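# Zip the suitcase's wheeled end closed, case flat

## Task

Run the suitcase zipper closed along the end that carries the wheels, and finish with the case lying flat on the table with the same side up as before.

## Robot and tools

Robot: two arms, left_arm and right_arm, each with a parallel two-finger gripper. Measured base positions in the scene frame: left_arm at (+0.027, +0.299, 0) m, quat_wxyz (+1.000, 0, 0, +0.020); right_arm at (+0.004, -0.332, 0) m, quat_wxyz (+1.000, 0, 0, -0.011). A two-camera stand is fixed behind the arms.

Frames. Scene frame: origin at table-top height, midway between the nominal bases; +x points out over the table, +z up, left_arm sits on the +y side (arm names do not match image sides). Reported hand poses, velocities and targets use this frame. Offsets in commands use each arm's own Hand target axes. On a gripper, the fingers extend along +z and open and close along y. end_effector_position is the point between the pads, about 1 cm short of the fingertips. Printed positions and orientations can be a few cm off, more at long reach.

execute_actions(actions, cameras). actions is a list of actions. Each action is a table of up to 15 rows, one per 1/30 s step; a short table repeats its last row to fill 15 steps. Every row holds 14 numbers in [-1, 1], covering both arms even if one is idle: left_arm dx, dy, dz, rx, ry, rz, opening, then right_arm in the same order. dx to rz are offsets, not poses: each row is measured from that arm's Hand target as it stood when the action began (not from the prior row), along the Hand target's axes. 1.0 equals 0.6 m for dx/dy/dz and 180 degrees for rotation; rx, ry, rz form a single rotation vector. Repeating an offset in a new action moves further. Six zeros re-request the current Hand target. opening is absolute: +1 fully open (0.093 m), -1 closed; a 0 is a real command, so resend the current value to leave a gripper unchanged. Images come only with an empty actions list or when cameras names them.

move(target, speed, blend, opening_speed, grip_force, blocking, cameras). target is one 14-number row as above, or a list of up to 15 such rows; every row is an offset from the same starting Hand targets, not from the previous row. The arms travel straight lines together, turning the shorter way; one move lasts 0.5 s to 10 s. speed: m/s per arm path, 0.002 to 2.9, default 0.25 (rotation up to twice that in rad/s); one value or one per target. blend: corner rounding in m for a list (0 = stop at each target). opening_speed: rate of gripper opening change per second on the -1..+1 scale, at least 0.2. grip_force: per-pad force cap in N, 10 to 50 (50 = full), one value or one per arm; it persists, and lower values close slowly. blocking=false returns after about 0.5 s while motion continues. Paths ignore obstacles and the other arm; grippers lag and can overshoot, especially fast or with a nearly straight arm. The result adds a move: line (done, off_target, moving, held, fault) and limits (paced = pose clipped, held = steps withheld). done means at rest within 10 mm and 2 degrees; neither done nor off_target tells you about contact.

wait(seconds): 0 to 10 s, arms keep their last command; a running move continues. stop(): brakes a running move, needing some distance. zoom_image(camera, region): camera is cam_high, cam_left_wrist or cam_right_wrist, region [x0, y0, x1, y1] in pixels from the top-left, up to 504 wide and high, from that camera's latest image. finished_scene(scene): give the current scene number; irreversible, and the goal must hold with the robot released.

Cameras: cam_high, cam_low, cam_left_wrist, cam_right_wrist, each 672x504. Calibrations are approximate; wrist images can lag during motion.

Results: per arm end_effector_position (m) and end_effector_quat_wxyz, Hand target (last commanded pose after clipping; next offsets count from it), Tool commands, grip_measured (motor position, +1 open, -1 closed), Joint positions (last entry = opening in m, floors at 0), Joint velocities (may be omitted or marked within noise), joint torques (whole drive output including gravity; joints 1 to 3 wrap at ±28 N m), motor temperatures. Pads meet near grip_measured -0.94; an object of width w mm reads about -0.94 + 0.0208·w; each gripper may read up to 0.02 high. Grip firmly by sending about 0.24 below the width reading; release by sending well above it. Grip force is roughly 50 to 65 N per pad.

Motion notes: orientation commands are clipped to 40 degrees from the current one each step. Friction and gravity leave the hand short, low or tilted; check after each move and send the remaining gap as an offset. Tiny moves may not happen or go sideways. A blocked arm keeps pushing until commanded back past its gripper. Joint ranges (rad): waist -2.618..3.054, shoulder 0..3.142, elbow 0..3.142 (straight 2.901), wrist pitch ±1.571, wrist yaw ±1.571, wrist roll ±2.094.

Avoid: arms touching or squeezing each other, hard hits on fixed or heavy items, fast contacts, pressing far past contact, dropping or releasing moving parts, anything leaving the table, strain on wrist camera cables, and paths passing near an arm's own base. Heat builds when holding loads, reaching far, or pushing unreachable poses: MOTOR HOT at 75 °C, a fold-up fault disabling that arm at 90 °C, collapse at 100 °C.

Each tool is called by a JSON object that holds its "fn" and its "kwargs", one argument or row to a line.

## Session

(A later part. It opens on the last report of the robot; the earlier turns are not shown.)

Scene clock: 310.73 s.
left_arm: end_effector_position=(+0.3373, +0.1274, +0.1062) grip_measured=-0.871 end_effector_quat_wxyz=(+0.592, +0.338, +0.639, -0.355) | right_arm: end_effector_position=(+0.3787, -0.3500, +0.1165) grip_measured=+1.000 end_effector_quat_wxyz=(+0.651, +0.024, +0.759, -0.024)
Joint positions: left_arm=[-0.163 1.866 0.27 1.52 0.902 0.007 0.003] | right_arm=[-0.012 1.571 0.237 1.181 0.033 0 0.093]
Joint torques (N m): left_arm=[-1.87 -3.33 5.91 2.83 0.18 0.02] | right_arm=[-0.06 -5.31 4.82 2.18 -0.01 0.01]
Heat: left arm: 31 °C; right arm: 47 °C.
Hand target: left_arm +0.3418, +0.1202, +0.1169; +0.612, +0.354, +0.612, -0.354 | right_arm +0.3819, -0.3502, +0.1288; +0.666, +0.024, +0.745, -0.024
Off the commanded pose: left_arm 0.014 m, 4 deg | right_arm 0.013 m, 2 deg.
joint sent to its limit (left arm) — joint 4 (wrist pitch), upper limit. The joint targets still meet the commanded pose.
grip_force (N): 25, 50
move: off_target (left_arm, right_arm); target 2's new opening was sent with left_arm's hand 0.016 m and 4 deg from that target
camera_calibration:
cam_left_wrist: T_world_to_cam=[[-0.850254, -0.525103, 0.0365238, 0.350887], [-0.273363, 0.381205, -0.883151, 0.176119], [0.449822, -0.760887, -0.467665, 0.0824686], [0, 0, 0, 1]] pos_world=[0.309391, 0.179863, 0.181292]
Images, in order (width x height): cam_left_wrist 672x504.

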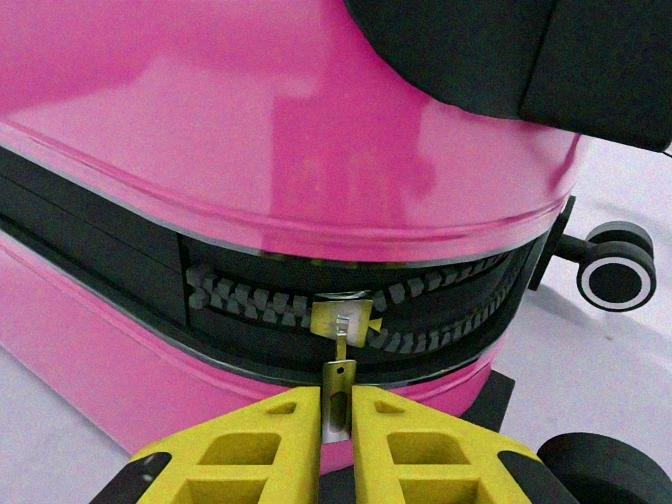

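{"fn": "move", "kwargs": {
  "target": [0,-0.0267,0.004,-0.083,0,0,-1,0,0,0,0,0,0,1],
  "speed": 0.04,
  "grip_force": [40,50],
  "cameras": ["cam_left_wrist"]
}}

Scene clock: 332.43 s.
left_arm: end_effector_position=(+0.3370, +0.1185, +0.1103) grip_measured=-0.931 end_effector_quat_wxyz=(+0.635, +0.261, +0.679, -0.259) | right_arm: end_effector_position=(+0.3787, -0.3500, +0.1165) grip_measured=+1.000 end_effector_quat_wxyz=(+0.651, +0.024, +0.759, -0.024)
Joint positions: left_arm=[-0.375 1.773 0.167 1.54 0.419 0.007 0.001] | right_arm=[-0.012 1.571 0.237 1.181 0.033 0 0.093]
Joint torques (N m): left_arm=[-2.41 -4.85 2.82 2.85 0.18 0.06] | right_arm=[-0.18 -5.27 4.75 2.19 -0.03 -0.01]
Motor temperatures (°C): left_arm=[20 27 29 34 20 19 20] | right_arm=[19 24 27 47 17 19 20]
Heat: left arm: 34 °C; right arm: 47 °C.
Hand target: left_arm +0.3290, +0.1101, +0.1168; +0.653, +0.271, +0.653, -0.271 | right_arm +0.3819, -0.3502, +0.1288; +0.666, +0.024, +0.745, -0.024
Off the commanded pose: left_arm 0.013 m, 4 deg | right_arm 0.013 m, 2 deg.
joint sent to its limit (left arm) — joint 4 (wrist pitch), upper limit. The joint targets still meet the commanded pose.
grip_force (N): 40, 50
move: off_target (left_arm, right_arm)
camera_calibration:
cam_left_wrist: T_world_to_cam=[[-0.679918, -0.733279, 0.00368046, 0.316681], [-0.353452, 0.323326, -0.877799, 0.216275], [0.642481, -0.598133, -0.479014, -0.00529383], [0, 0, 0, 1]] pos_world=[0.295161, 0.159122, 0.186144]
Images, in order (width x height): cam_left_wrist 672x504.

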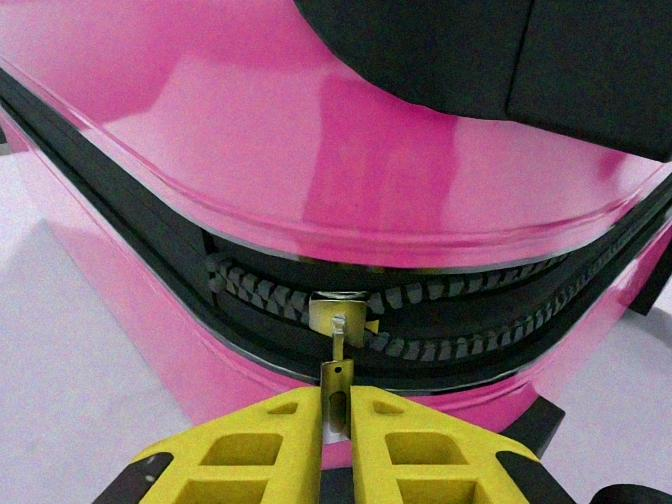

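{"fn": "move", "kwargs": {
  "target": [0.004,-0.03,0.0,-0.05,0,0,-1,0,0,0,0,0,0,1],
  "speed": 0.04,
  "cameras": ["cam_left_wrist","cam_high"]
}}

Scene clock: 342.47 s.
left_arm: end_effector_position=(+0.3260, +0.1019, +0.1114) grip_measured=-0.932 end_effector_quat_wxyz=(+0.654, +0.215, +0.697, -0.202) | right_arm: end_effector_position=(+0.3787, -0.3500, +0.1165) grip_measured=+1.000 end_effector_quat_wxyz=(+0.651, +0.024, +0.759, -0.024)
Joint positions: left_arm=[-0.608 1.74 0.134 1.543 0.032 0.001 0] | right_arm=[-0.012 1.571 0.237 1.181 0.033 0 0.093]
Joint torques (N m): left_arm=[-1.99 -4.78 1.76 2.89 0.21 0] | right_arm=[-0.1 -5.27 4.78 2.19 -0.01 0]
Heat: left arm: 35 °C; right arm: 47 °C.
Hand target: left_arm +0.3163, +0.0974, +0.1144; +0.672, +0.219, +0.673, -0.219 | right_arm +0.3819, -0.3502, +0.1288; +0.666, +0.024, +0.745, -0.024
Off the commanded pose: left_arm 0.011 m, 4 deg | right_arm 0.013 m, 2 deg.
joint sent to its limit (left arm) — joint 4 (wrist pitch), upper limit. The joint targets are off in orientation, not in position.
grip_force (N): 40, 50
move: off_target (left_arm, right_arm)
camera_calibration:
cam_left_wrist: T_world_to_cam=[[-0.559274, -0.828851, -0.0147581, 0.269515], [-0.392499, 0.280438, -0.875956, 0.235633], [0.730176, -0.484107, -0.482165, -0.0475184], [0, 0, 0, 1]] pos_world=[0.277915, 0.134303, 0.18747]
Images, in order (width x height): cam_high 672x504, cam_left_wrist 672x504.

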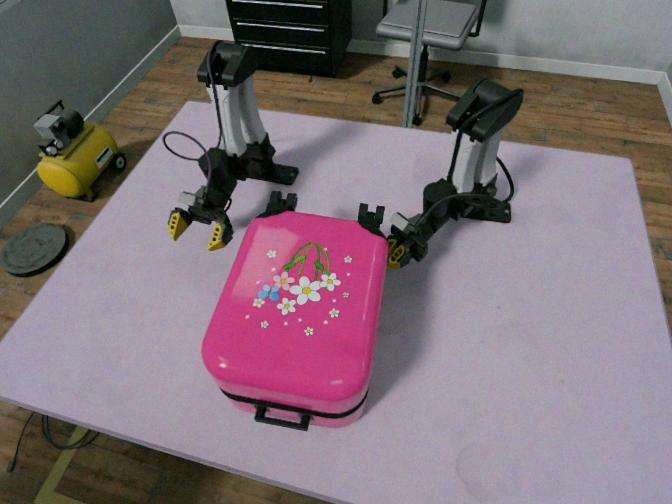

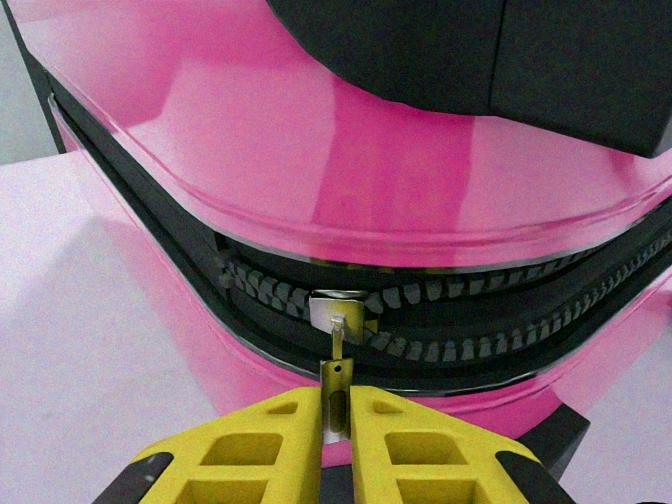

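{"fn": "move", "kwargs": {
  "target": [0,0,0,0,0,0,-1,-0.035,0.173,-0.288,-0.132,-0.035,-0.006,1],
  "speed": 0.15,
  "cameras": ["cam_right_wrist","cam_high"]
}}

Scene clock: 376.47 s.
left_arm: end_effector_position=(+0.3260, +0.1020, +0.1114) grip_measured=-0.932 end_effector_quat_wxyz=(+0.654, +0.215, +0.697, -0.202) | right_arm: end_effector_position=(+0.2228, -0.2336, +0.1617) grip_measured=+1.000 end_effector_quat_wxyz=(+0.676, -0.126, +0.718, +0.105)
Joint positions: left_arm=[-0.608 1.74 0.134 1.543 0.031 0.001 0] | right_arm=[0.654 0.007 0.016 -0.077 0.304 0 0.093]
Joint torques (N m): left_arm=[-2.1 -4.83 1.83 2.87 0.17 -0.02] | right_arm=[0.5 1.28 6.72 2.09 0.1 0.13]
Heat: left arm: 38 °C; right arm: 49 °C.
Hand target: left_arm +0.3163, +0.0974, +0.1144; +0.672, +0.219, +0.673, -0.219 | right_arm +0.2199, -0.2351, +0.1686; +0.696, -0.122, +0.697, +0.122
Off the commanded pose: left_arm 0.011 m, 4 deg | right_arm 0.008 m, 4 deg.
joint sent to its limit (left arm) — joint 4 (wrist pitch), upper limit. The joint targets are off in orientation, not in position.
joint sent to its limit (right arm) — joint 2 (shoulder), lower limit. The joint targets are off in orientation, not in position.
grip_force (N): 40, 50
move: off_target (left_arm, right_arm)
camera_calibration:
cam_right_wrist: T_world_to_cam=[[0.309931, -0.949788, 0.0429609, -0.299697], [-0.45905, -0.18906, -0.868061, 0.234738], [0.832596, 0.249318, -0.494596, 0.0354391], [0, 0, 0, 1]] pos_world=[0.171136, -0.249105, 0.23417]
Images, in order (width x height): cam_high 672x504, cam_right_wrist 672x504.

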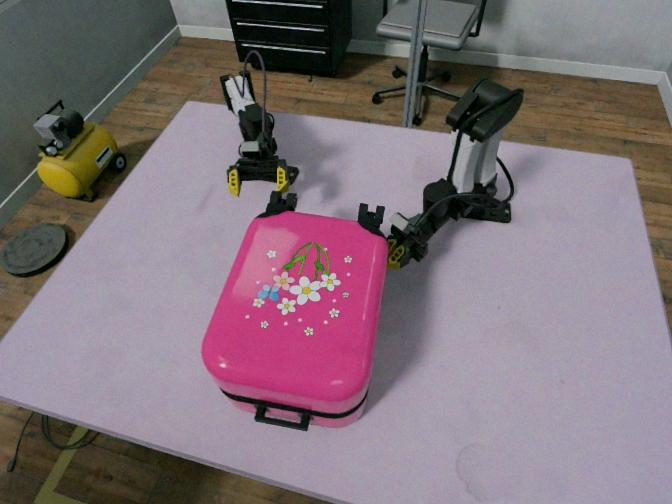

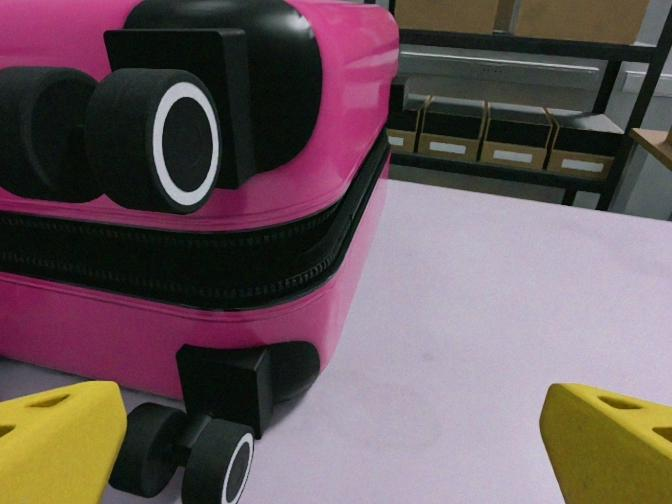

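{"fn": "move", "kwargs": {
  "target": [0,0,0,0,0,0,-1,-0.05,0.1,0.018,0,0,0,1],
  "speed": 0.12,
  "cameras": ["cam_right_wrist"]
}}

Scene clock: 394.43 s.
left_arm: end_effector_position=(+0.3260, +0.1020, +0.1114) grip_measured=-0.932 end_effector_quat_wxyz=(+0.654, +0.215, +0.697, -0.202) | right_arm: end_effector_position=(+0.2065, -0.1765, +0.1771) grip_measured=+1.000 end_effector_quat_wxyz=(+0.681, -0.144, +0.710, +0.108)
Joint positions: left_arm=[-0.608 1.74 0.134 1.543 0.031 0.001 0] | right_arm=[1.154 0.46 0.06 0.33 0.774 0.007 0.093]
Joint torques (N m): left_arm=[-1.94 -4.75 1.63 2.95 0.16 0] | right_arm=[-0.35 1.94 8.96 2.17 0.09 -0.02]
Motor temperatures (°C): left_arm=[20 28 26 39 19 19 21] | right_arm=[19 22 29 49 17 19 20]
Heat: left arm: 39 °C; right arm: 49 °C.
Hand target: left_arm +0.3163, +0.0974, +0.1144; +0.672, +0.219, +0.673, -0.219 | right_arm +0.2097, -0.1750, +0.1986; +0.696, -0.122, +0.697, +0.122
Off the commanded pose: left_arm 0.011 m, 4 deg | right_arm 0.022 m, 4 deg.
joint sent to its limit (left arm) — joint 4 (wrist pitch), upper limit. The joint targets are off in orientation, not in position.
grip_force (N): 40, 50
move: off_target (left_arm, right_arm)
camera_calibration:
cam_right_wrist: T_world_to_cam=[[0.337925, -0.938984, 0.0641574, -0.248708], [-0.434362, -0.216067, -0.87444, 0.242676], [0.834947, 0.267628, -0.480873, 0.0427571], [0, 0, 0, 1]] pos_world=[0.153754, -0.192541, 0.248723]
Images, in order (width x height): cam_right_wrist 672x504.

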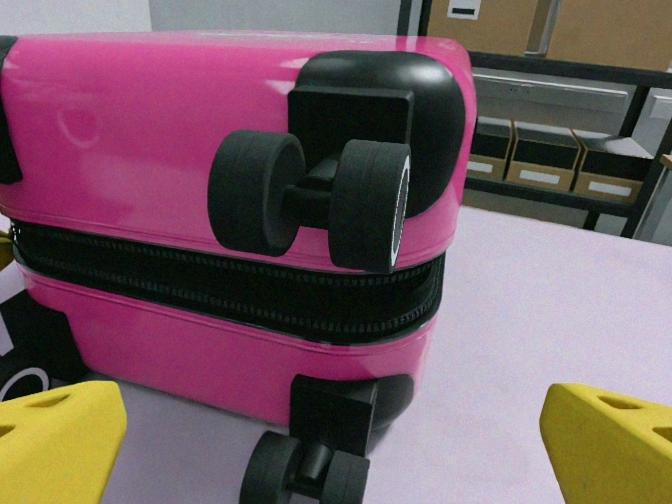

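{"fn": "move", "kwargs": {
  "target": [0,0,0,0,0,0,-1,-0.018,0.014,0.085,0,0,0,1],
  "speed": 0.08,
  "cameras": ["cam_right_wrist"]
}}

Scene clock: 405.20 s.
left_arm: end_effector_position=(+0.3260, +0.1020, +0.1114) grip_measured=-0.932 end_effector_quat_wxyz=(+0.654, +0.215, +0.697, -0.202) | right_arm: end_effector_position=(+0.2499, -0.1556, +0.1854) grip_measured=+1.000 end_effector_quat_wxyz=(+0.677, -0.137, +0.716, +0.103)
Joint positions: left_arm=[-0.608 1.74 0.134 1.543 0.031 0.001 0] | right_arm=[0.962 0.869 0.162 0.631 0.599 0.005 0.093]
Joint torques (N m): left_arm=[-1.95 -4.88 1.85 2.91 0.19 0] | right_arm=[-0.68 -0.29 8.81 2.23 -0.12 -0.05]
Heat: left arm: 39 °C; right arm: 49 °C.
Hand target: left_arm +0.3163, +0.0974, +0.1144; +0.672, +0.219, +0.673, -0.219 | right_arm +0.2547, -0.1497, +0.2093; +0.696, -0.122, +0.697, +0.122
Off the commanded pose: left_arm 0.011 m, 4 deg | right_arm 0.025 m, 4 deg.
joint sent to its limit (left arm) — joint 4 (wrist pitch), upper limit. The joint targets are off in orientation, not in position.
grip_force (N): 40, 50
move: off_target (left_arm, right_arm)
camera_calibration:
cam_right_wrist: T_world_to_cam=[[0.321908, -0.944881, 0.0597884, -0.240286], [-0.450213, -0.208323, -0.86828, 0.277364], [0.832877, 0.252589, -0.492458, 0.00526003], [0, 0, 0, 1]] pos_world=[0.197842, -0.170589, 0.257786]
Images, in order (width x height): cam_right_wrist 672x504.

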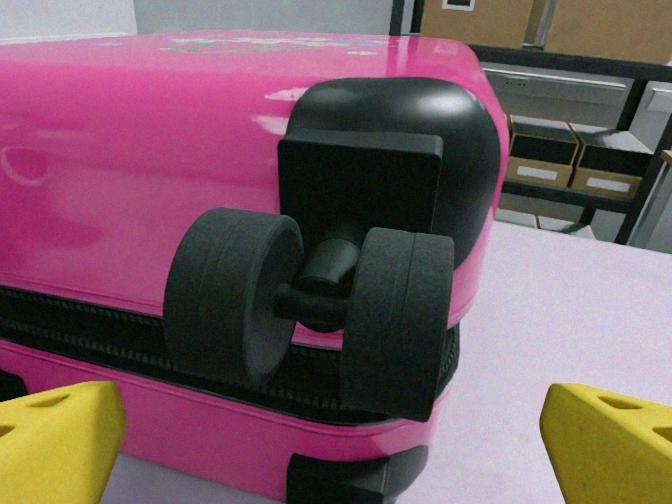

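{"fn": "move", "kwargs": {
  "target": [
    [0,0,0,0,0,0,-1,-0.014,0.011,0.052,0,0,0,1],
    [0,0,0,0,0,0,-1,-0.014,0.011,0.052,0,0,0,-0.1]
  ],
  "speed": 0.06,
  "grip_force": [40,40],
  "cameras": ["cam_right_wrist"]
}}

Scene clock: 415.97 s.
left_arm: end_effector_position=(+0.3256, +0.1013, +0.1114) grip_measured=-0.932 end_effector_quat_wxyz=(+0.653, +0.216, +0.697, -0.203) | right_arm: end_effector_position=(+0.2776, -0.1412, +0.1956) grip_measured=+0.172 end_effector_quat_wxyz=(+0.678, -0.130, +0.716, +0.100)
Joint positions: left_arm=[-0.61 1.74 0.134 1.543 0.031 0.001 0] | right_arm=[0.894 1.054 0.262 0.722 0.544 0.003 0.053]
Joint torques (N m): left_arm=[-1.83 -4.78 1.61 2.9 0.16 0] | right_arm=[-0.39 -1.29 8.66 2.24 -0.22 -0.02]
Heat: left arm: 40 °C; right arm: 53 °C.
Hand target: left_arm +0.3163, +0.0975, +0.1144; +0.672, +0.219, +0.673, -0.219 | right_arm +0.2818, -0.1329, +0.2177; +0.696, -0.122, +0.697, +0.122
Off the commanded pose: left_arm 0.010 m, 4 deg | right_arm 0.024 m, 4 deg.
joint sent to its limit (left arm) — joint 4 (wrist pitch), upper limit. The joint targets are off in orientation, not in position.
grip_force (N): 40, 40
move: off_target (left_arm, right_arm); target 2's new opening was sent with right_arm's hand 0.024 m and 4 deg from that target
camera_calibration:
cam_right_wrist: T_world_to_cam=[[0.30955, -0.949271, 0.0553415, -0.232583], [-0.451642, -0.197995, -0.869953, 0.303871], [0.836778, 0.2443, -0.49002, -0.0192512], [0, 0, 0, 1]] pos_world=[0.225346, -0.155917, 0.267791]
Images, in order (width x height): cam_right_wrist 672x504.

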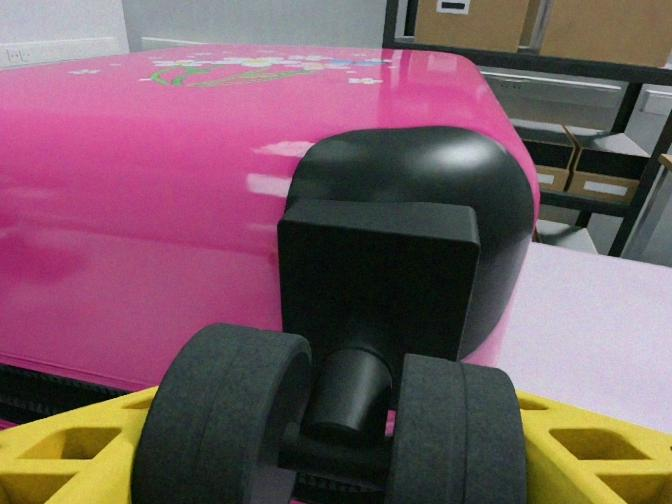

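{"fn": "move", "kwargs": {
  "target": [0.0,-0.03,0,-0.05,0,0,-1,0,0,0,0,0,0,-0.1],
  "speed": 0.04,
  "cameras": ["cam_left_wrist","cam_right_wrist"]
}}

Scene clock: 423.50 s.
left_arm: end_effector_position=(+0.3162, +0.0997, +0.1119) grip_measured=-0.987 end_effector_quat_wxyz=(+0.673, +0.144, +0.714, -0.133) | right_arm: end_effector_position=(+0.2778, -0.1418, +0.1960) grip_measured=+0.156 end_effector_quat_wxyz=(+0.679, -0.130, +0.716, +0.099)
Joint positions: left_arm=[-0.83 1.74 0.134 1.542 -0.396 -0.021 0] | right_arm=[0.894 1.054 0.262 0.724 0.548 0.001 0.053]
Joint torques (N m): left_arm=[-3.51 -3.29 3.29 2.85 0.42 0.01] | right_arm=[-0.32 -1.28 8.62 2.21 -0.28 0.01]
Motor temperatures (°C): left_arm=[20 28 26 40 19 19 21] | right_arm=[19 21 31 54 17 19 20]
Heat: left arm: 40 °C; right arm: 54 °C.
Hand target: left_arm +0.3056, +0.0828, +0.1144; +0.687, +0.166, +0.688, -0.166 | right_arm +0.2818, -0.1329, +0.2177; +0.696, -0.122, +0.697, +0.122
Off the commanded pose: left_arm 0.020 m, 6 deg | right_arm 0.024 m, 4 deg.
joint sent to its limit (left arm) — joint 4 (wrist pitch), upper limit. The joint targets are off in orientation, not in position.
grip_force (N): 40, 40
move: off_target (left_arm, right_arm)
camera_calibration:
cam_left_wrist: T_world_to_cam=[[-0.377712, -0.925708, -0.0199527, 0.215042], [-0.436731, 0.197116, -0.877731, 0.255318], [0.816455, -0.322816, -0.478739, -0.0848447], [0, 0, 0, 1]] pos_world=[0.262001, 0.121349, 0.187773]
cam_right_wrist: T_world_to_cam=[[0.305911, -0.95034, 0.0572032, -0.232743], [-0.450406, -0.197395, -0.87073, 0.3041], [0.838781, 0.240601, -0.488424, -0.0204852], [0, 0, 0, 1]] pos_world=[0.225349, -0.156228, 0.268097]
Images, in order (width x height): cam_left_wrist 672x504, cam_right_wrist 672x504.

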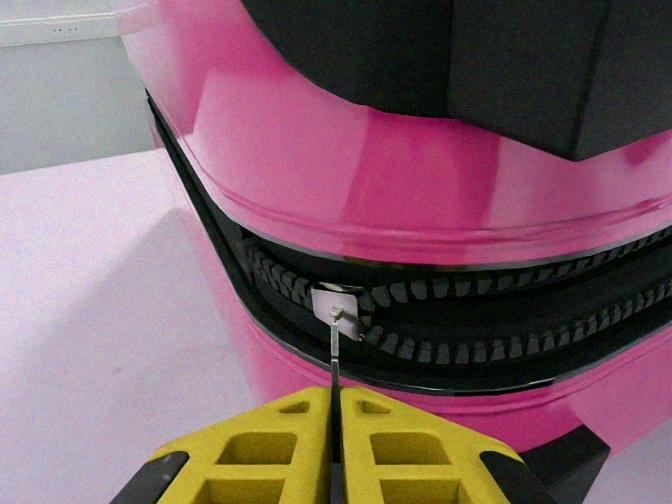

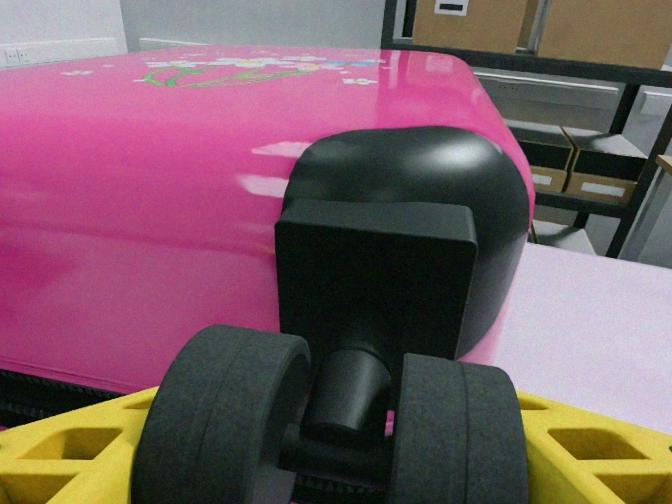

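{"fn": "move", "kwargs": {
  "target": [0.0,-0.04,-0.006,0,0,0,-1,0,0,0,0,0,0,-0.1],
  "speed": 0.04,
  "cameras": ["cam_left_wrist","cam_high"]
}}

Scene clock: 433.93 s.
left_arm: end_effector_position=(+0.3072, +0.1003, +0.1109) grip_measured=-0.987 end_effector_quat_wxyz=(+0.676, +0.102, +0.721, -0.116) | right_arm: end_effector_position=(+0.2774, -0.1405, +0.1960) grip_measured=+0.150 end_effector_quat_wxyz=(+0.679, -0.133, +0.715, +0.101)
Joint positions: left_arm=[-0.927 1.746 0.134 1.54 -0.575 -0.069 0] | right_arm=[0.894 1.054 0.262 0.724 0.539 -0.001 0.052]
Joint torques (N m): left_arm=[-5.39 -2.48 4.63 2.77 0.87 0.4] | right_arm=[-0.35 -1.26 8.64 2.22 -0.18 0.01]
Motor temperatures (°C): left_arm=[20 27 26 40 19 19 21] | right_arm=[19 21 32 55 17 19 20]
Heat: left arm: 40 °C; right arm: 55 °C.
Hand target: left_arm +0.2915, +0.0632, +0.1144; +0.687, +0.166, +0.688, -0.166 | right_arm +0.2818, -0.1329, +0.2177; +0.696, -0.122, +0.697, +0.122
Off the commanded pose: left_arm 0.041 m, 10 deg | right_arm 0.023 m, 4 deg.
joint sent to its limit (left arm) — joint 4 (wrist pitch), upper limit. The joint targets still meet the commanded pose.
grip_force (N): 40, 40
move: off_target (left_arm, right_arm)
camera_calibration:
cam_left_wrist: T_world_to_cam=[[-0.298307, -0.954372, 0.0136801, 0.18697], [-0.461078, 0.13154, -0.877556, 0.264397], [0.835715, -0.268089, -0.479279, -0.0891613], [0, 0, 0, 1]] pos_world=[0.252196, 0.119757, 0.186732]
Images, in order (width x height): cam_high 672x504, cam_left_wrist 672x504.

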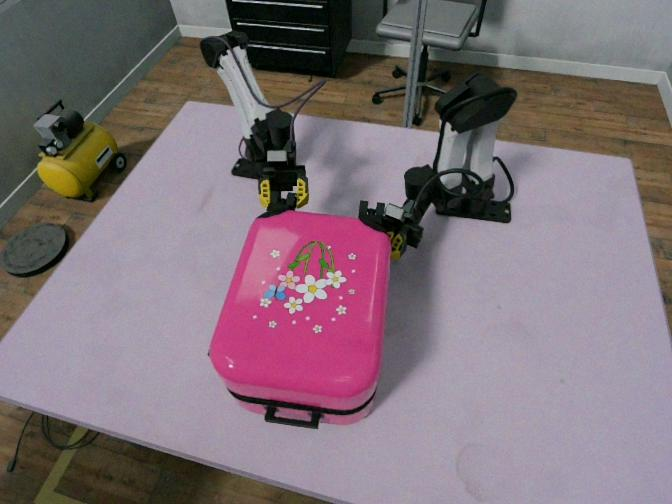

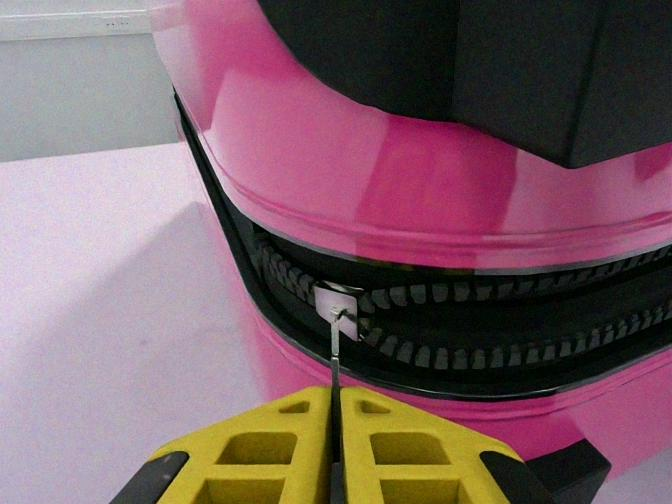

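{"fn": "zoom_image", "kwargs": {
  "camera": "cam_left_wrist",
  "region": [230, 220, 430, 400]
}}

Scaled by 2.520 from the camera's 672x504 image, which has a finer 960x720 frame.

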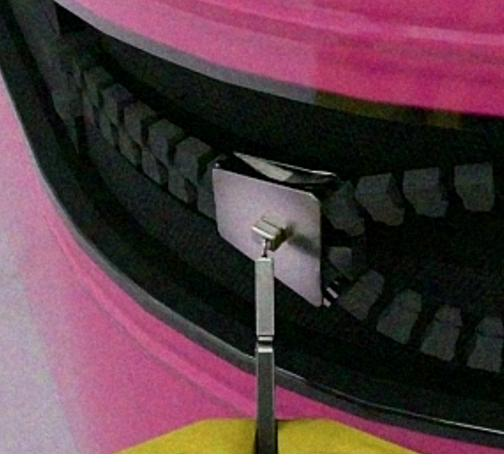

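{"fn": "move", "kwargs": {
  "target": [0.0,-0.02,0.045,0,0,0,-1,0,0,0,0,0,0,-0.1],
  "speed": 0.05,
  "cameras": ["cam_left_wrist","cam_high"]
}}

{"fn": "zoom_image", "kwargs": {
  "camera": "cam_left_wrist",
  "region": [230, 220, 430, 400]
}}

Scene clock: 451.87 s.
left_arm: end_effector_position=(+0.3184, +0.0892, +0.1097) grip_measured=-0.987 end_effector_quat_wxyz=(+0.679, +0.077, +0.720, -0.121) | right_arm: end_effector_position=(+0.2817, -0.1485, +0.1955) grip_measured=+0.146 end_effector_quat_wxyz=(+0.680, -0.121, +0.718, +0.087)
Joint positions: left_arm=[-0.938 1.815 0.205 1.549 -0.615 -0.105 0] | right_arm=[0.876 1.054 0.262 0.721 0.559 -0.001 0.052]
Joint torques (N m): left_arm=[-4.64 -1.7 7.46 2.65 1.19 0.83] | right_arm=[1.29 -1.57 8.66 2.22 -0.36 0.03]
Motor temperatures (°C): left_arm=[21 26 26 41 20 19 21] | right_arm=[19 20 32 56 17 19 20]
Heat: left arm: 41 °C; right arm: 56 °C.
Hand target: left_arm +0.3102, +0.0403, +0.1144; +0.687, +0.166, +0.688, -0.166 | right_arm +0.2818, -0.1329, +0.2177; +0.696, -0.122, +0.697, +0.122
Off the commanded pose: left_arm 0.050 m, 12 deg | right_arm 0.027 m, 5 deg.
joint sent to its limit (left arm) — joint 4 (wrist pitch), upper limit. The joint targets are off in position, not in orientation.
grip_force (N): 40, 40
move: off_target (left_arm, right_arm)
camera_calibration:
cam_left_wrist: T_world_to_cam=[[-0.269375, -0.961536, 0.0537248, 0.166674], [-0.465947, 0.0813062, -0.881069, 0.276376], [0.842811, -0.262371, -0.469926, -0.105931], [0, 0, 0, 1]] pos_world=[0.262954, 0.109999, 0.184773]
Images, in order (width x height): cam_high 672x504, cam_left_wrist 672x504.

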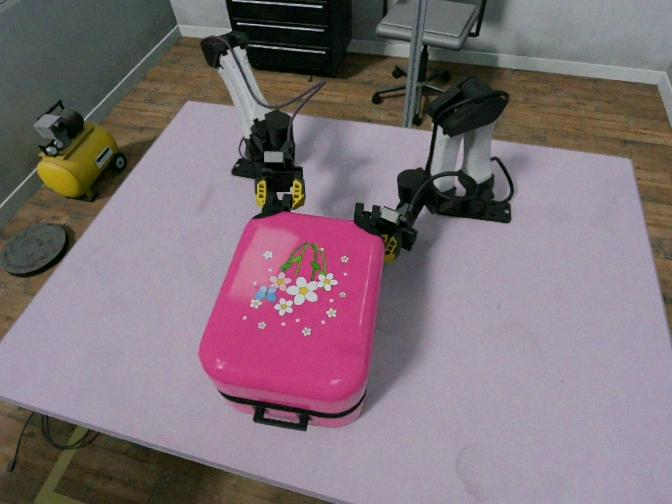

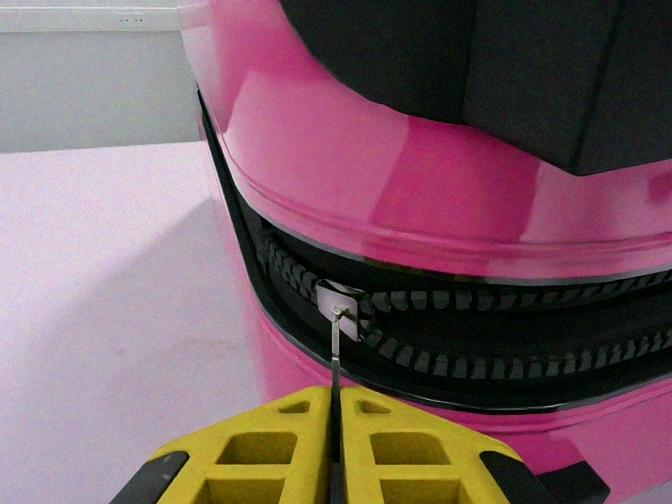

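Scaled by 2.520 from the camera's 672x504 image, which has a finer 960x720 frame.

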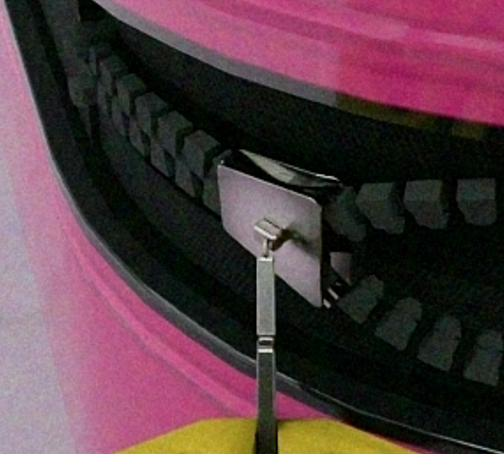

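{"fn": "move", "kwargs": {
  "target": [0.0,0.076,-0.045,0,0,0,-1,0,0,0,0,0,0,-0.1],
  "speed": 0.05,
  "cameras": ["cam_left_wrist"]
}}

{"fn": "zoom_image", "kwargs": {
  "camera": "cam_left_wrist",
  "region": [230, 220, 430, 400]
}}

Scene clock: 460.90 s.
left_arm: end_effector_position=(+0.3173, +0.0983, +0.1127) grip_measured=-0.987 end_effector_quat_wxyz=(+0.672, +0.144, +0.712, -0.143) | right_arm: end_effector_position=(+0.2796, -0.1445, +0.1960) grip_measured=+0.145 end_effector_quat_wxyz=(+0.680, -0.127, +0.716, +0.095)
Joint positions: left_arm=[-0.817 1.743 0.137 1.545 -0.366 -0.032 0] | right_arm=[0.884 1.054 0.262 0.724 0.548 -0.001 0.052]
Joint torques (N m): left_arm=[-1.22 -5.18 1.16 2.83 0.49 0.11] | right_arm=[0.5 -1.33 8.65 2.21 -0.29 0.02]
Motor temperatures (°C): left_arm=[22 25 27 39 20 19 21] | right_arm=[19 20 33 56 17 19 21]
Heat: left arm: 39 °C; right arm: 56 °C.
Hand target: left_arm +0.3070, +0.0931, +0.1145; +0.687, +0.166, +0.688, -0.166 | right_arm +0.2818, -0.1329, +0.2177; +0.696, -0.122, +0.697, +0.122
Off the commanded pose: left_arm 0.012 m, 5 deg | right_arm 0.025 m, 4 deg.
joint sent to its limit (left arm) — joint 4 (wrist pitch), upper limit. The joint targets are off in orientation, not in position.
grip_force (N): 40, 40
move: off_target (left_arm, right_arm)
camera_calibration:
cam_left_wrist: T_world_to_cam=[[-0.392584, -0.919699, -0.00563105, 0.216686], [-0.435941, 0.191471, -0.879371, 0.257267], [0.809835, -0.342772, -0.476103, -0.0821256], [0, 0, 0, 1]] pos_world=[0.263729, 0.121876, 0.188353]
Images, in order (width x height): cam_left_wrist 672x504.

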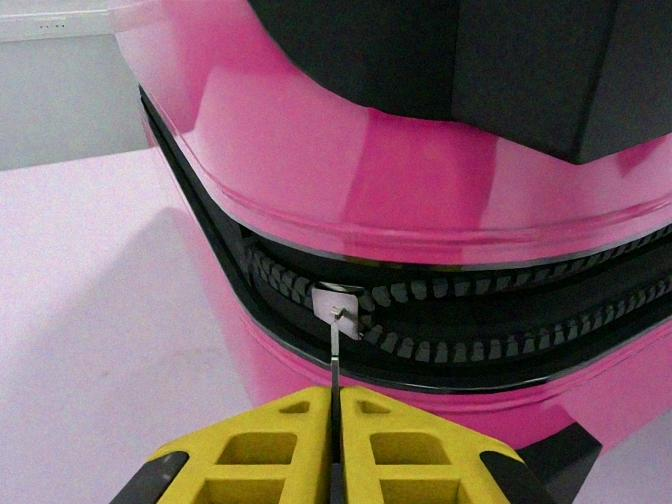

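Scaled by 2.520 from the camera's 672x504 image, which has a finer 960x720 frame.

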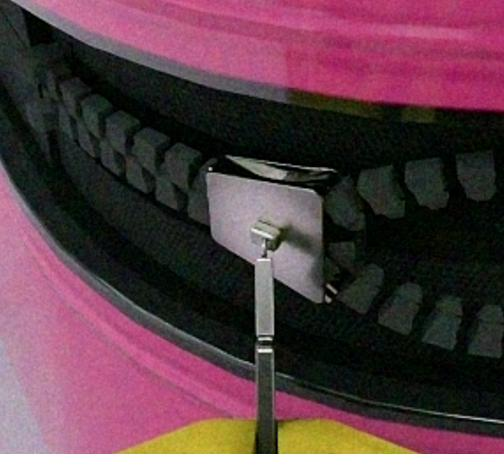

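{"fn": "move", "kwargs": {
  "target": [-0.02,0.0207,-0.022,0,0,0,-1,0,0,0,0,0,0,-0.1],
  "speed": 0.05,
  "cameras": ["cam_left_wrist"]
}}

{"fn": "zoom_image", "kwargs": {
  "camera": "cam_left_wrist",
  "region": [230, 220, 430, 400]
}}

Scene clock: 470.47 s.
left_arm: end_effector_position=(+0.3062, +0.1078, +0.1203) grip_measured=-0.987 end_effector_quat_wxyz=(+0.673, +0.163, +0.703, -0.159) | right_arm: end_effector_position=(+0.2784, -0.1416, +0.1959) grip_measured=+0.145 end_effector_quat_wxyz=(+0.679, -0.132, +0.715, +0.100)
Joint positions: left_arm=[-0.779 1.655 0.072 1.539 -0.279 -0.017 0] | right_arm=[0.887 1.054 0.262 0.724 0.535 -0.001 0.052]
Joint velocities: left_arm=[0.012 -0.007 0.002 -0.154 -0.037 -0.051 0] | right_arm=[within noise]
Joint torques (N m): left_arm=[-0.38 -5.03 1.73 2.85 0.17 0.12] | right_arm=[0.21 -1.32 8.69 2.23 -0.14 0.01]
Motor temperatures (°C): left_arm=[21 25 26 40 20 19 21] | right_arm=[19 20 33 56 17 19 21]
Heat: left arm: 40 °C; right arm: 56 °C.
Hand target: left_arm +0.3008, +0.1101, +0.1265; +0.687, +0.166, +0.688, -0.166 | right_arm +0.2818, -0.1329, +0.2177; +0.696, -0.122, +0.697, +0.122
Off the commanded pose: left_arm 0.008 m, 3 deg | right_arm 0.024 m, 4 deg.
joint sent to its limit (left arm) — joint 4 (wrist pitch), upper limit. The joint targets still meet the commanded pose.
grip_force (N): 40, 40
move: off_target (left_arm, right_arm)
camera_calibration:
cam_left_wrist: T_world_to_cam=[[-0.437078, -0.899351, -0.0114104, 0.233176], [-0.412839, 0.211875, -0.885818, 0.248879], [0.799079, -0.38246, -0.463893, -0.0600899], [0, 0, 0, 1]] pos_world=[0.25268, 0.133994, 0.195247]
Images, in order (width x height): cam_left_wrist 672x504.

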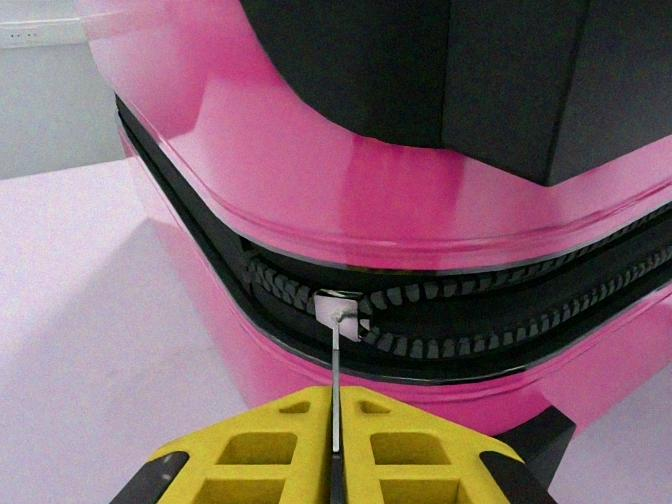

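Scaled by 2.520 from the camera's 672x504 image, which has a finer 960x720 frame.

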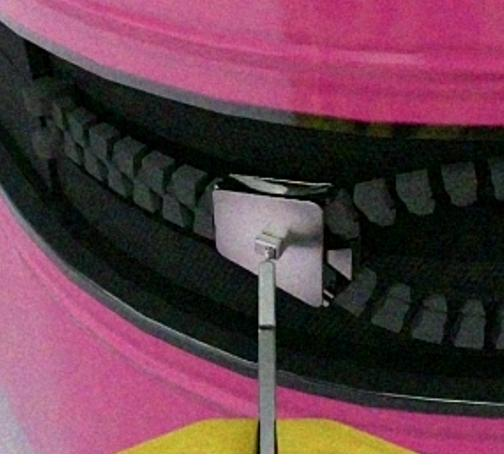

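{"fn": "move", "kwargs": {
  "target": [
    [-0.01,0.003,-0.013,0,0,0,-1,0,0,0,0,0,0,-0.1],
    [-0.01,-0.03,-0.019,0,0,0,-1,0,0,0,0,0,0,-0.1]
  ],
  "speed": 0.05,
  "cameras": ["cam_left_wrist"]
}}

{"fn": "zoom_image", "kwargs": {
  "camera": "cam_left_wrist",
  "region": [230, 220, 430, 400]
}}

Scene clock: 477.20 s.
left_arm: end_effector_position=(+0.2937, +0.1112, +0.1210) grip_measured=-0.987 end_effector_quat_wxyz=(+0.677, +0.148, +0.708, -0.137) | right_arm: end_effector_position=(+0.2768, -0.1377, +0.1959) grip_measured=+0.145 end_effector_quat_wxyz=(+0.677, -0.140, +0.714, +0.108)
Joint positions: left_arm=[-0.866 1.612 0.041 1.522 -0.42 -0.013 0] | right_arm=[0.889 1.054 0.262 0.724 0.514 -0.003 0.052]
Joint torques (N m): left_arm=[-3.19 -4.49 2.73 3.04 0.37 0.1] | right_arm=[0.01 -1.22 8.69 2.23 0.08 0.06]
Motor temperatures (°C): left_arm=[21 26 26 40 20 19 21] | right_arm=[19 20 33 57 17 19 21]
Heat: left arm: 40 °C; right arm: 57 °C.
Hand target: left_arm +0.2824, +0.0993, +0.1324; +0.687, +0.166, +0.688, -0.166 | right_arm +0.2819, -0.1329, +0.2178; +0.696, -0.122, +0.697, +0.122
Off the commanded pose: left_arm 0.020 m, 5 deg | right_arm 0.023 m, 4 deg.
grip_force (N): 40, 40
move: off_target (left_arm, right_arm)
camera_calibration:
cam_left_wrist: T_world_to_cam=[[-0.38874, -0.921058, -0.0230968, 0.220519], [-0.421337, 0.200011, -0.884574, 0.247251], [0.819363, -0.334138, -0.465828, -0.0595548], [0, 0, 0, 1]] pos_world=[0.238698, 0.133758, 0.196063]
Images, in order (width x height): cam_left_wrist 672x504.

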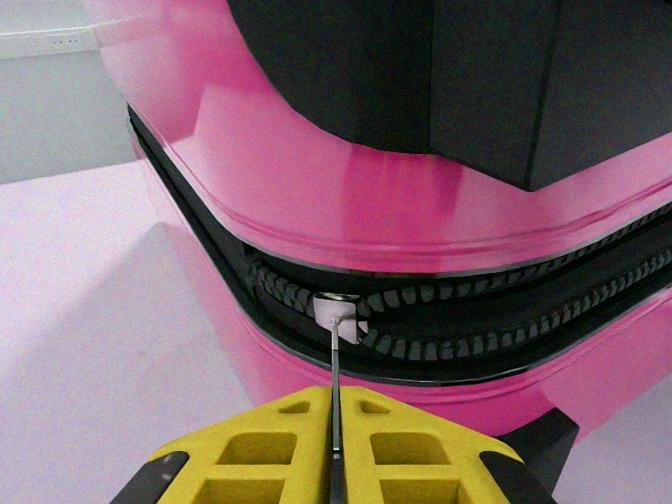

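Scaled by 2.520 from the camera's 672x504 image, which has a finer 960x720 frame.

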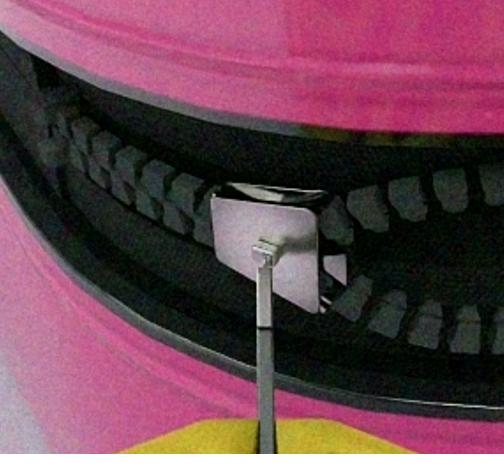

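{"fn": "move", "kwargs": {
  "target": [0,-0.047,-0.012,0,0,0,-1,0,0,0,0.055,0,0,-0.1],
  "speed": 0.05,
  "grip_force": [50,50],
  "cameras": ["cam_left_wrist","cam_high"]
}}

{"fn": "zoom_image", "kwargs": {
  "camera": "cam_left_wrist",
  "region": [230, 220, 430, 400]
}}

Scene clock: 493.33 s.
left_arm: end_effector_position=(+0.2835, +0.1172, +0.1198) grip_measured=-0.987 end_effector_quat_wxyz=(+0.682, +0.090, +0.718, -0.106) | right_arm: end_effector_position=(+0.2676, -0.1256, +0.1934) grip_measured=+0.094 end_effector_quat_wxyz=(+0.683, -0.116, +0.716, +0.086)
Joint positions: left_arm=[-1.001 1.612 0.041 1.51 -0.679 -0.068 0] | right_arm=[1.019 1.138 0.28 0.79 0.71 0.009 0.05]
Joint torques (N m): left_arm=[-6 -3.88 3.75 2.91 1.12 0.63] | right_arm=[-0.7 -0.02 10.66 2.03 1.03 -0.01]
Motor temperatures (°C): left_arm=[21 26 26 42 20 19 21] | right_arm=[19 20 34 57 17 19 21]
Heat: left arm: 42 °C; right arm: 57 °C.
Hand target: left_arm +0.2632, +0.0775, +0.1324; +0.687, +0.166, +0.688, -0.166 | right_arm +0.2819, -0.1329, +0.2177; +0.704, -0.062, +0.705, +0.062
Off the commanded pose: left_arm 0.046 m, 12 deg | right_arm 0.029 m, 7 deg.
move: off_target (left_arm, right_arm)
camera_calibration:
cam_left_wrist: T_world_to_cam=[[-0.269074, -0.963027, 0.0133457, 0.188609], [-0.454086, 0.114629, -0.883553, 0.259779], [0.849356, -0.243801, -0.46814, -0.0685486], [0, 0, 0, 1]] pos_world=[0.226934, 0.135145, 0.194921]
Images, in order (width x height): cam_high 672x504, cam_left_wrist 672x504.

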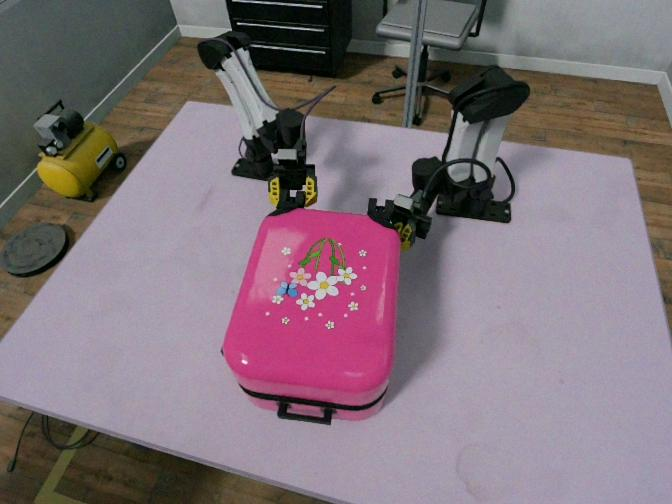

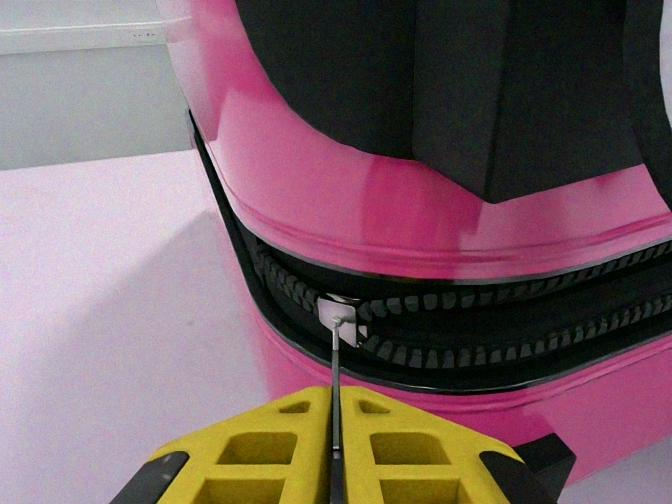

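Scaled by 2.520 from the camera's 672x504 image, which has a finer 960x720 frame.

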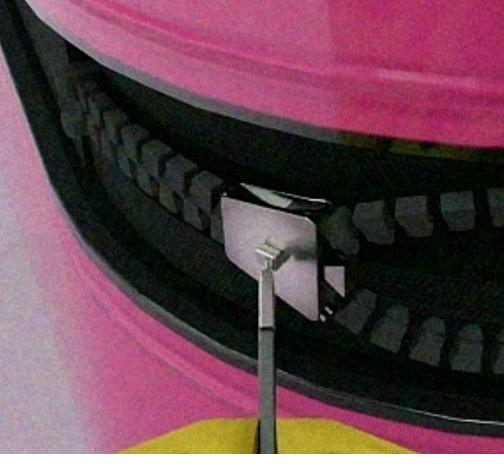

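{"fn": "move", "kwargs": {
  "target": [
    [0.011,0.07,0.011,0,0,0,-1,0,0,0,0,0,0,-0.1],
    [0.011,0.07,0.011,0,0,0,-1,0,0,0,0,0,0,1],
    [0.011,0.07,0.011,0,0,0,-1,-0.12,-0.02,-0.16,0,0,0,1]
  ],
  "speed": 0.08,
  "cameras": ["cam_left_wrist","cam_right_wrist"]
}}

Scene clock: 509.77 s.
left_arm: end_effector_position=(+0.2962, +0.1208, +0.1209) grip_measured=-0.987 end_effector_quat_wxyz=(+0.677, +0.142, +0.709, -0.139) | right_arm: end_effector_position=(+0.1905, -0.1603, +0.2721) grip_measured=+1.000 end_effector_quat_wxyz=(+0.700, -0.086, +0.708, +0.040)
Joint positions: left_arm=[-0.819 1.6 0.023 1.529 -0.378 -0.021 0] | right_arm=[1.446 0.694 0.442 0.196 1.246 -0.011 0.093]
Joint torques (N m): left_arm=[-1.02 -3 2.43 3 0.65 0.11] | right_arm=[0.49 -0.59 9.22 1.56 0.12 0.13]
Motor temperatures (°C): left_arm=[22 25 26 40 20 19 21] | right_arm=[19 20 37 55 18 19 21]
Heat: left arm: 40 °C; right arm: 55 °C.
Hand target: left_arm +0.2882, +0.1119, +0.1260; +0.687, +0.166, +0.688, -0.166 | right_arm +0.1895, -0.1614, +0.2897; +0.704, -0.062, +0.705, +0.062
Off the commanded pose: left_arm 0.013 m, 5 deg | right_arm 0.018 m, 4 deg.
joint sent to its limit (left arm) — joint 4 (wrist pitch), upper limit. The joint targets still meet the commanded pose.
move: off_target (left_arm, right_arm); target 2's new opening was sent with right_arm's hand 0.028 m and 7 deg from that target
camera_calibration:
cam_left_wrist: T_world_to_cam=[[-0.383858, -0.923309, -0.0123873, 0.227832], [-0.425923, 0.188945, -0.88481, 0.248941], [0.819294, -0.334366, -0.465786, -0.0584777], [0, 0, 0, 1]] pos_world=[0.241395, 0.14377, 0.19585]
cam_right_wrist: T_world_to_cam=[[0.162403, -0.982988, 0.0857888, -0.213603], [-0.435037, -0.149367, -0.887937, 0.336882], [0.885646, 0.106882, -0.451893, 0.0541398], [0, 0, 0, 1]] pos_world=[0.133297, -0.165437, 0.341921]
Images, in order (width x height): cam_left_wrist 672x504, cam_right_wrist 672x504.

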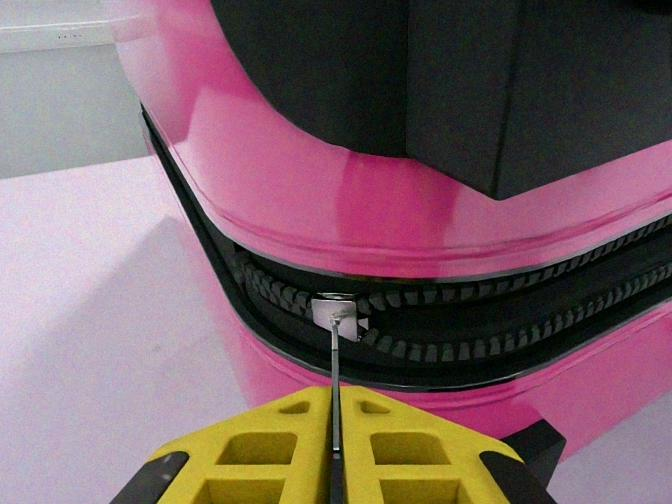

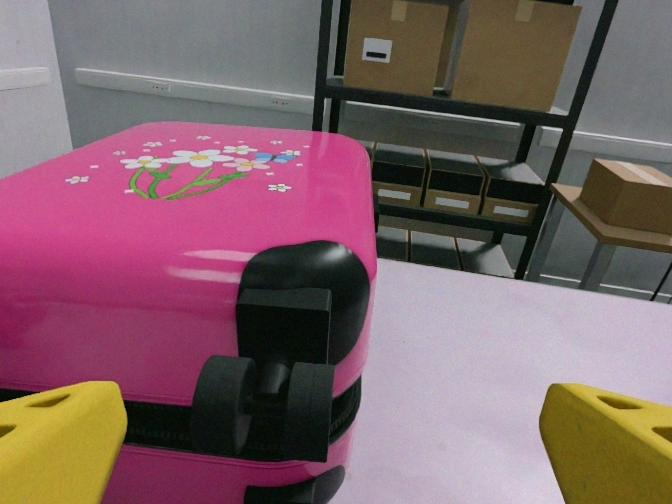

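{"fn": "move", "kwargs": {
  "target": [
    [0,0,0,0,0,0,-1,-0.15,0.05,0.11,-0.07,0.18,-0.05,-1],
    [0,0,0,0,0,0,-1,-0.067,0.163,0.333,-0.145,0.379,-0.102,-1]
  ],
  "speed": 0.15,
  "blend": [0.03,0],
  "cameras": ["cam_high","cam_right_wrist","cam_low"]
}}

Scene clock: 524.40 s.
left_arm: end_effector_position=(+0.2962, +0.1208, +0.1209) grip_measured=-0.987 end_effector_quat_wxyz=(+0.677, +0.142, +0.709, -0.139) | right_arm: end_effector_position=(+0.3667, -0.0309, +0.3226) grip_measured=-0.987 end_effector_quat_wxyz=(+0.280, -0.324, +0.898, +0.098)
Joint positions: left_arm=[-0.819 1.6 0.023 1.529 -0.378 -0.021 0] | right_arm=[0.717 2.168 2.783 -1.583 0.008 0.001 0]
Joint torques (N m): left_arm=[-0.76 -3.04 2.28 2.98 0.65 0.13] | right_arm=[-0.64 -9.28 6.63 1.41 -0.11 -0.06]
Heat: left arm: 40 °C; right arm: 51 °C.
Hand target: left_arm +0.2882, +0.1119, +0.1260; +0.687, +0.166, +0.688, -0.166 | right_arm +0.3692, -0.0303, +0.3297; +0.163, -0.337, +0.925, +0.059
Off the commanded pose: left_arm 0.013 m, 5 deg | right_arm 0.008 m, 15 deg.
joint read past its limit (right arm) — joint 4 (wrist pitch), lower limit.
joint sent to its limit (left arm) — joint 4 (wrist pitch), upper limit. The joint targets still meet the commanded pose.
joint sent to its limit (right arm) — joint 4 (wrist pitch), lower limit. The joint targets are off in orientation, not in position.
move: off_target (left_arm, right_arm)
camera_calibration:
cam_right_wrist: T_world_to_cam=[[0.642919, -0.765316, 0.0307649, -0.271106], [-0.75426, -0.639596, -0.148355, 0.340969], [0.133216, 0.0721755, -0.988456, 0.354999], [0, 0, 0, 1]] pos_world=[0.384187, -0.015022, 0.409826]
Images, in order (width x height): cam_high 672x504, cam_low 672x504, cam_right_wrist 672x504.

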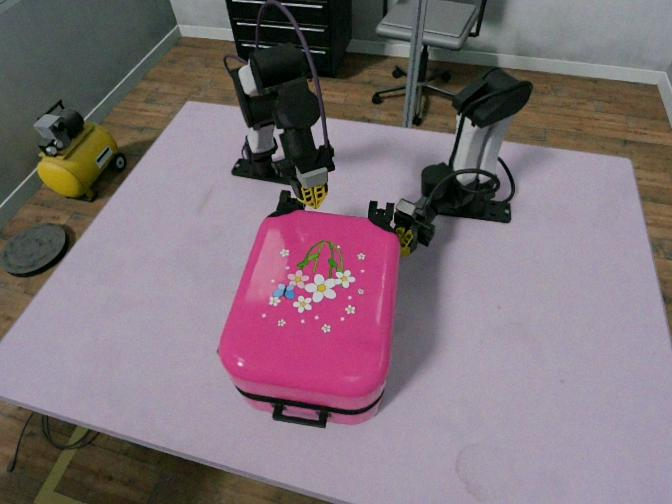

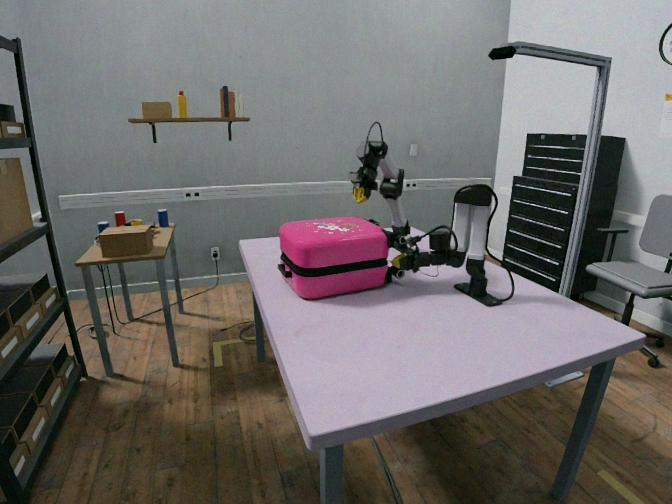

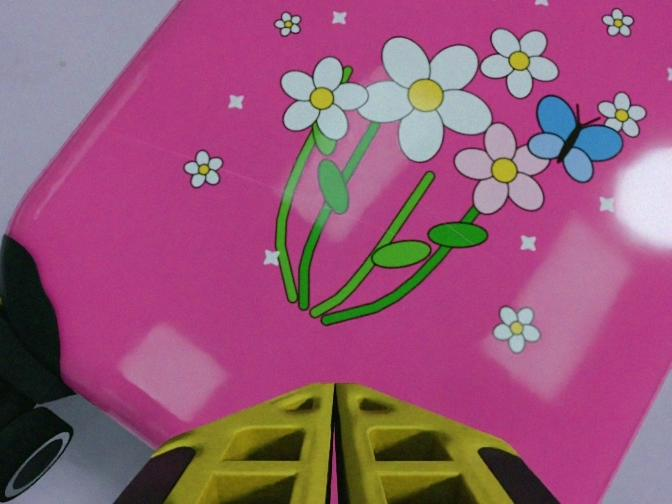

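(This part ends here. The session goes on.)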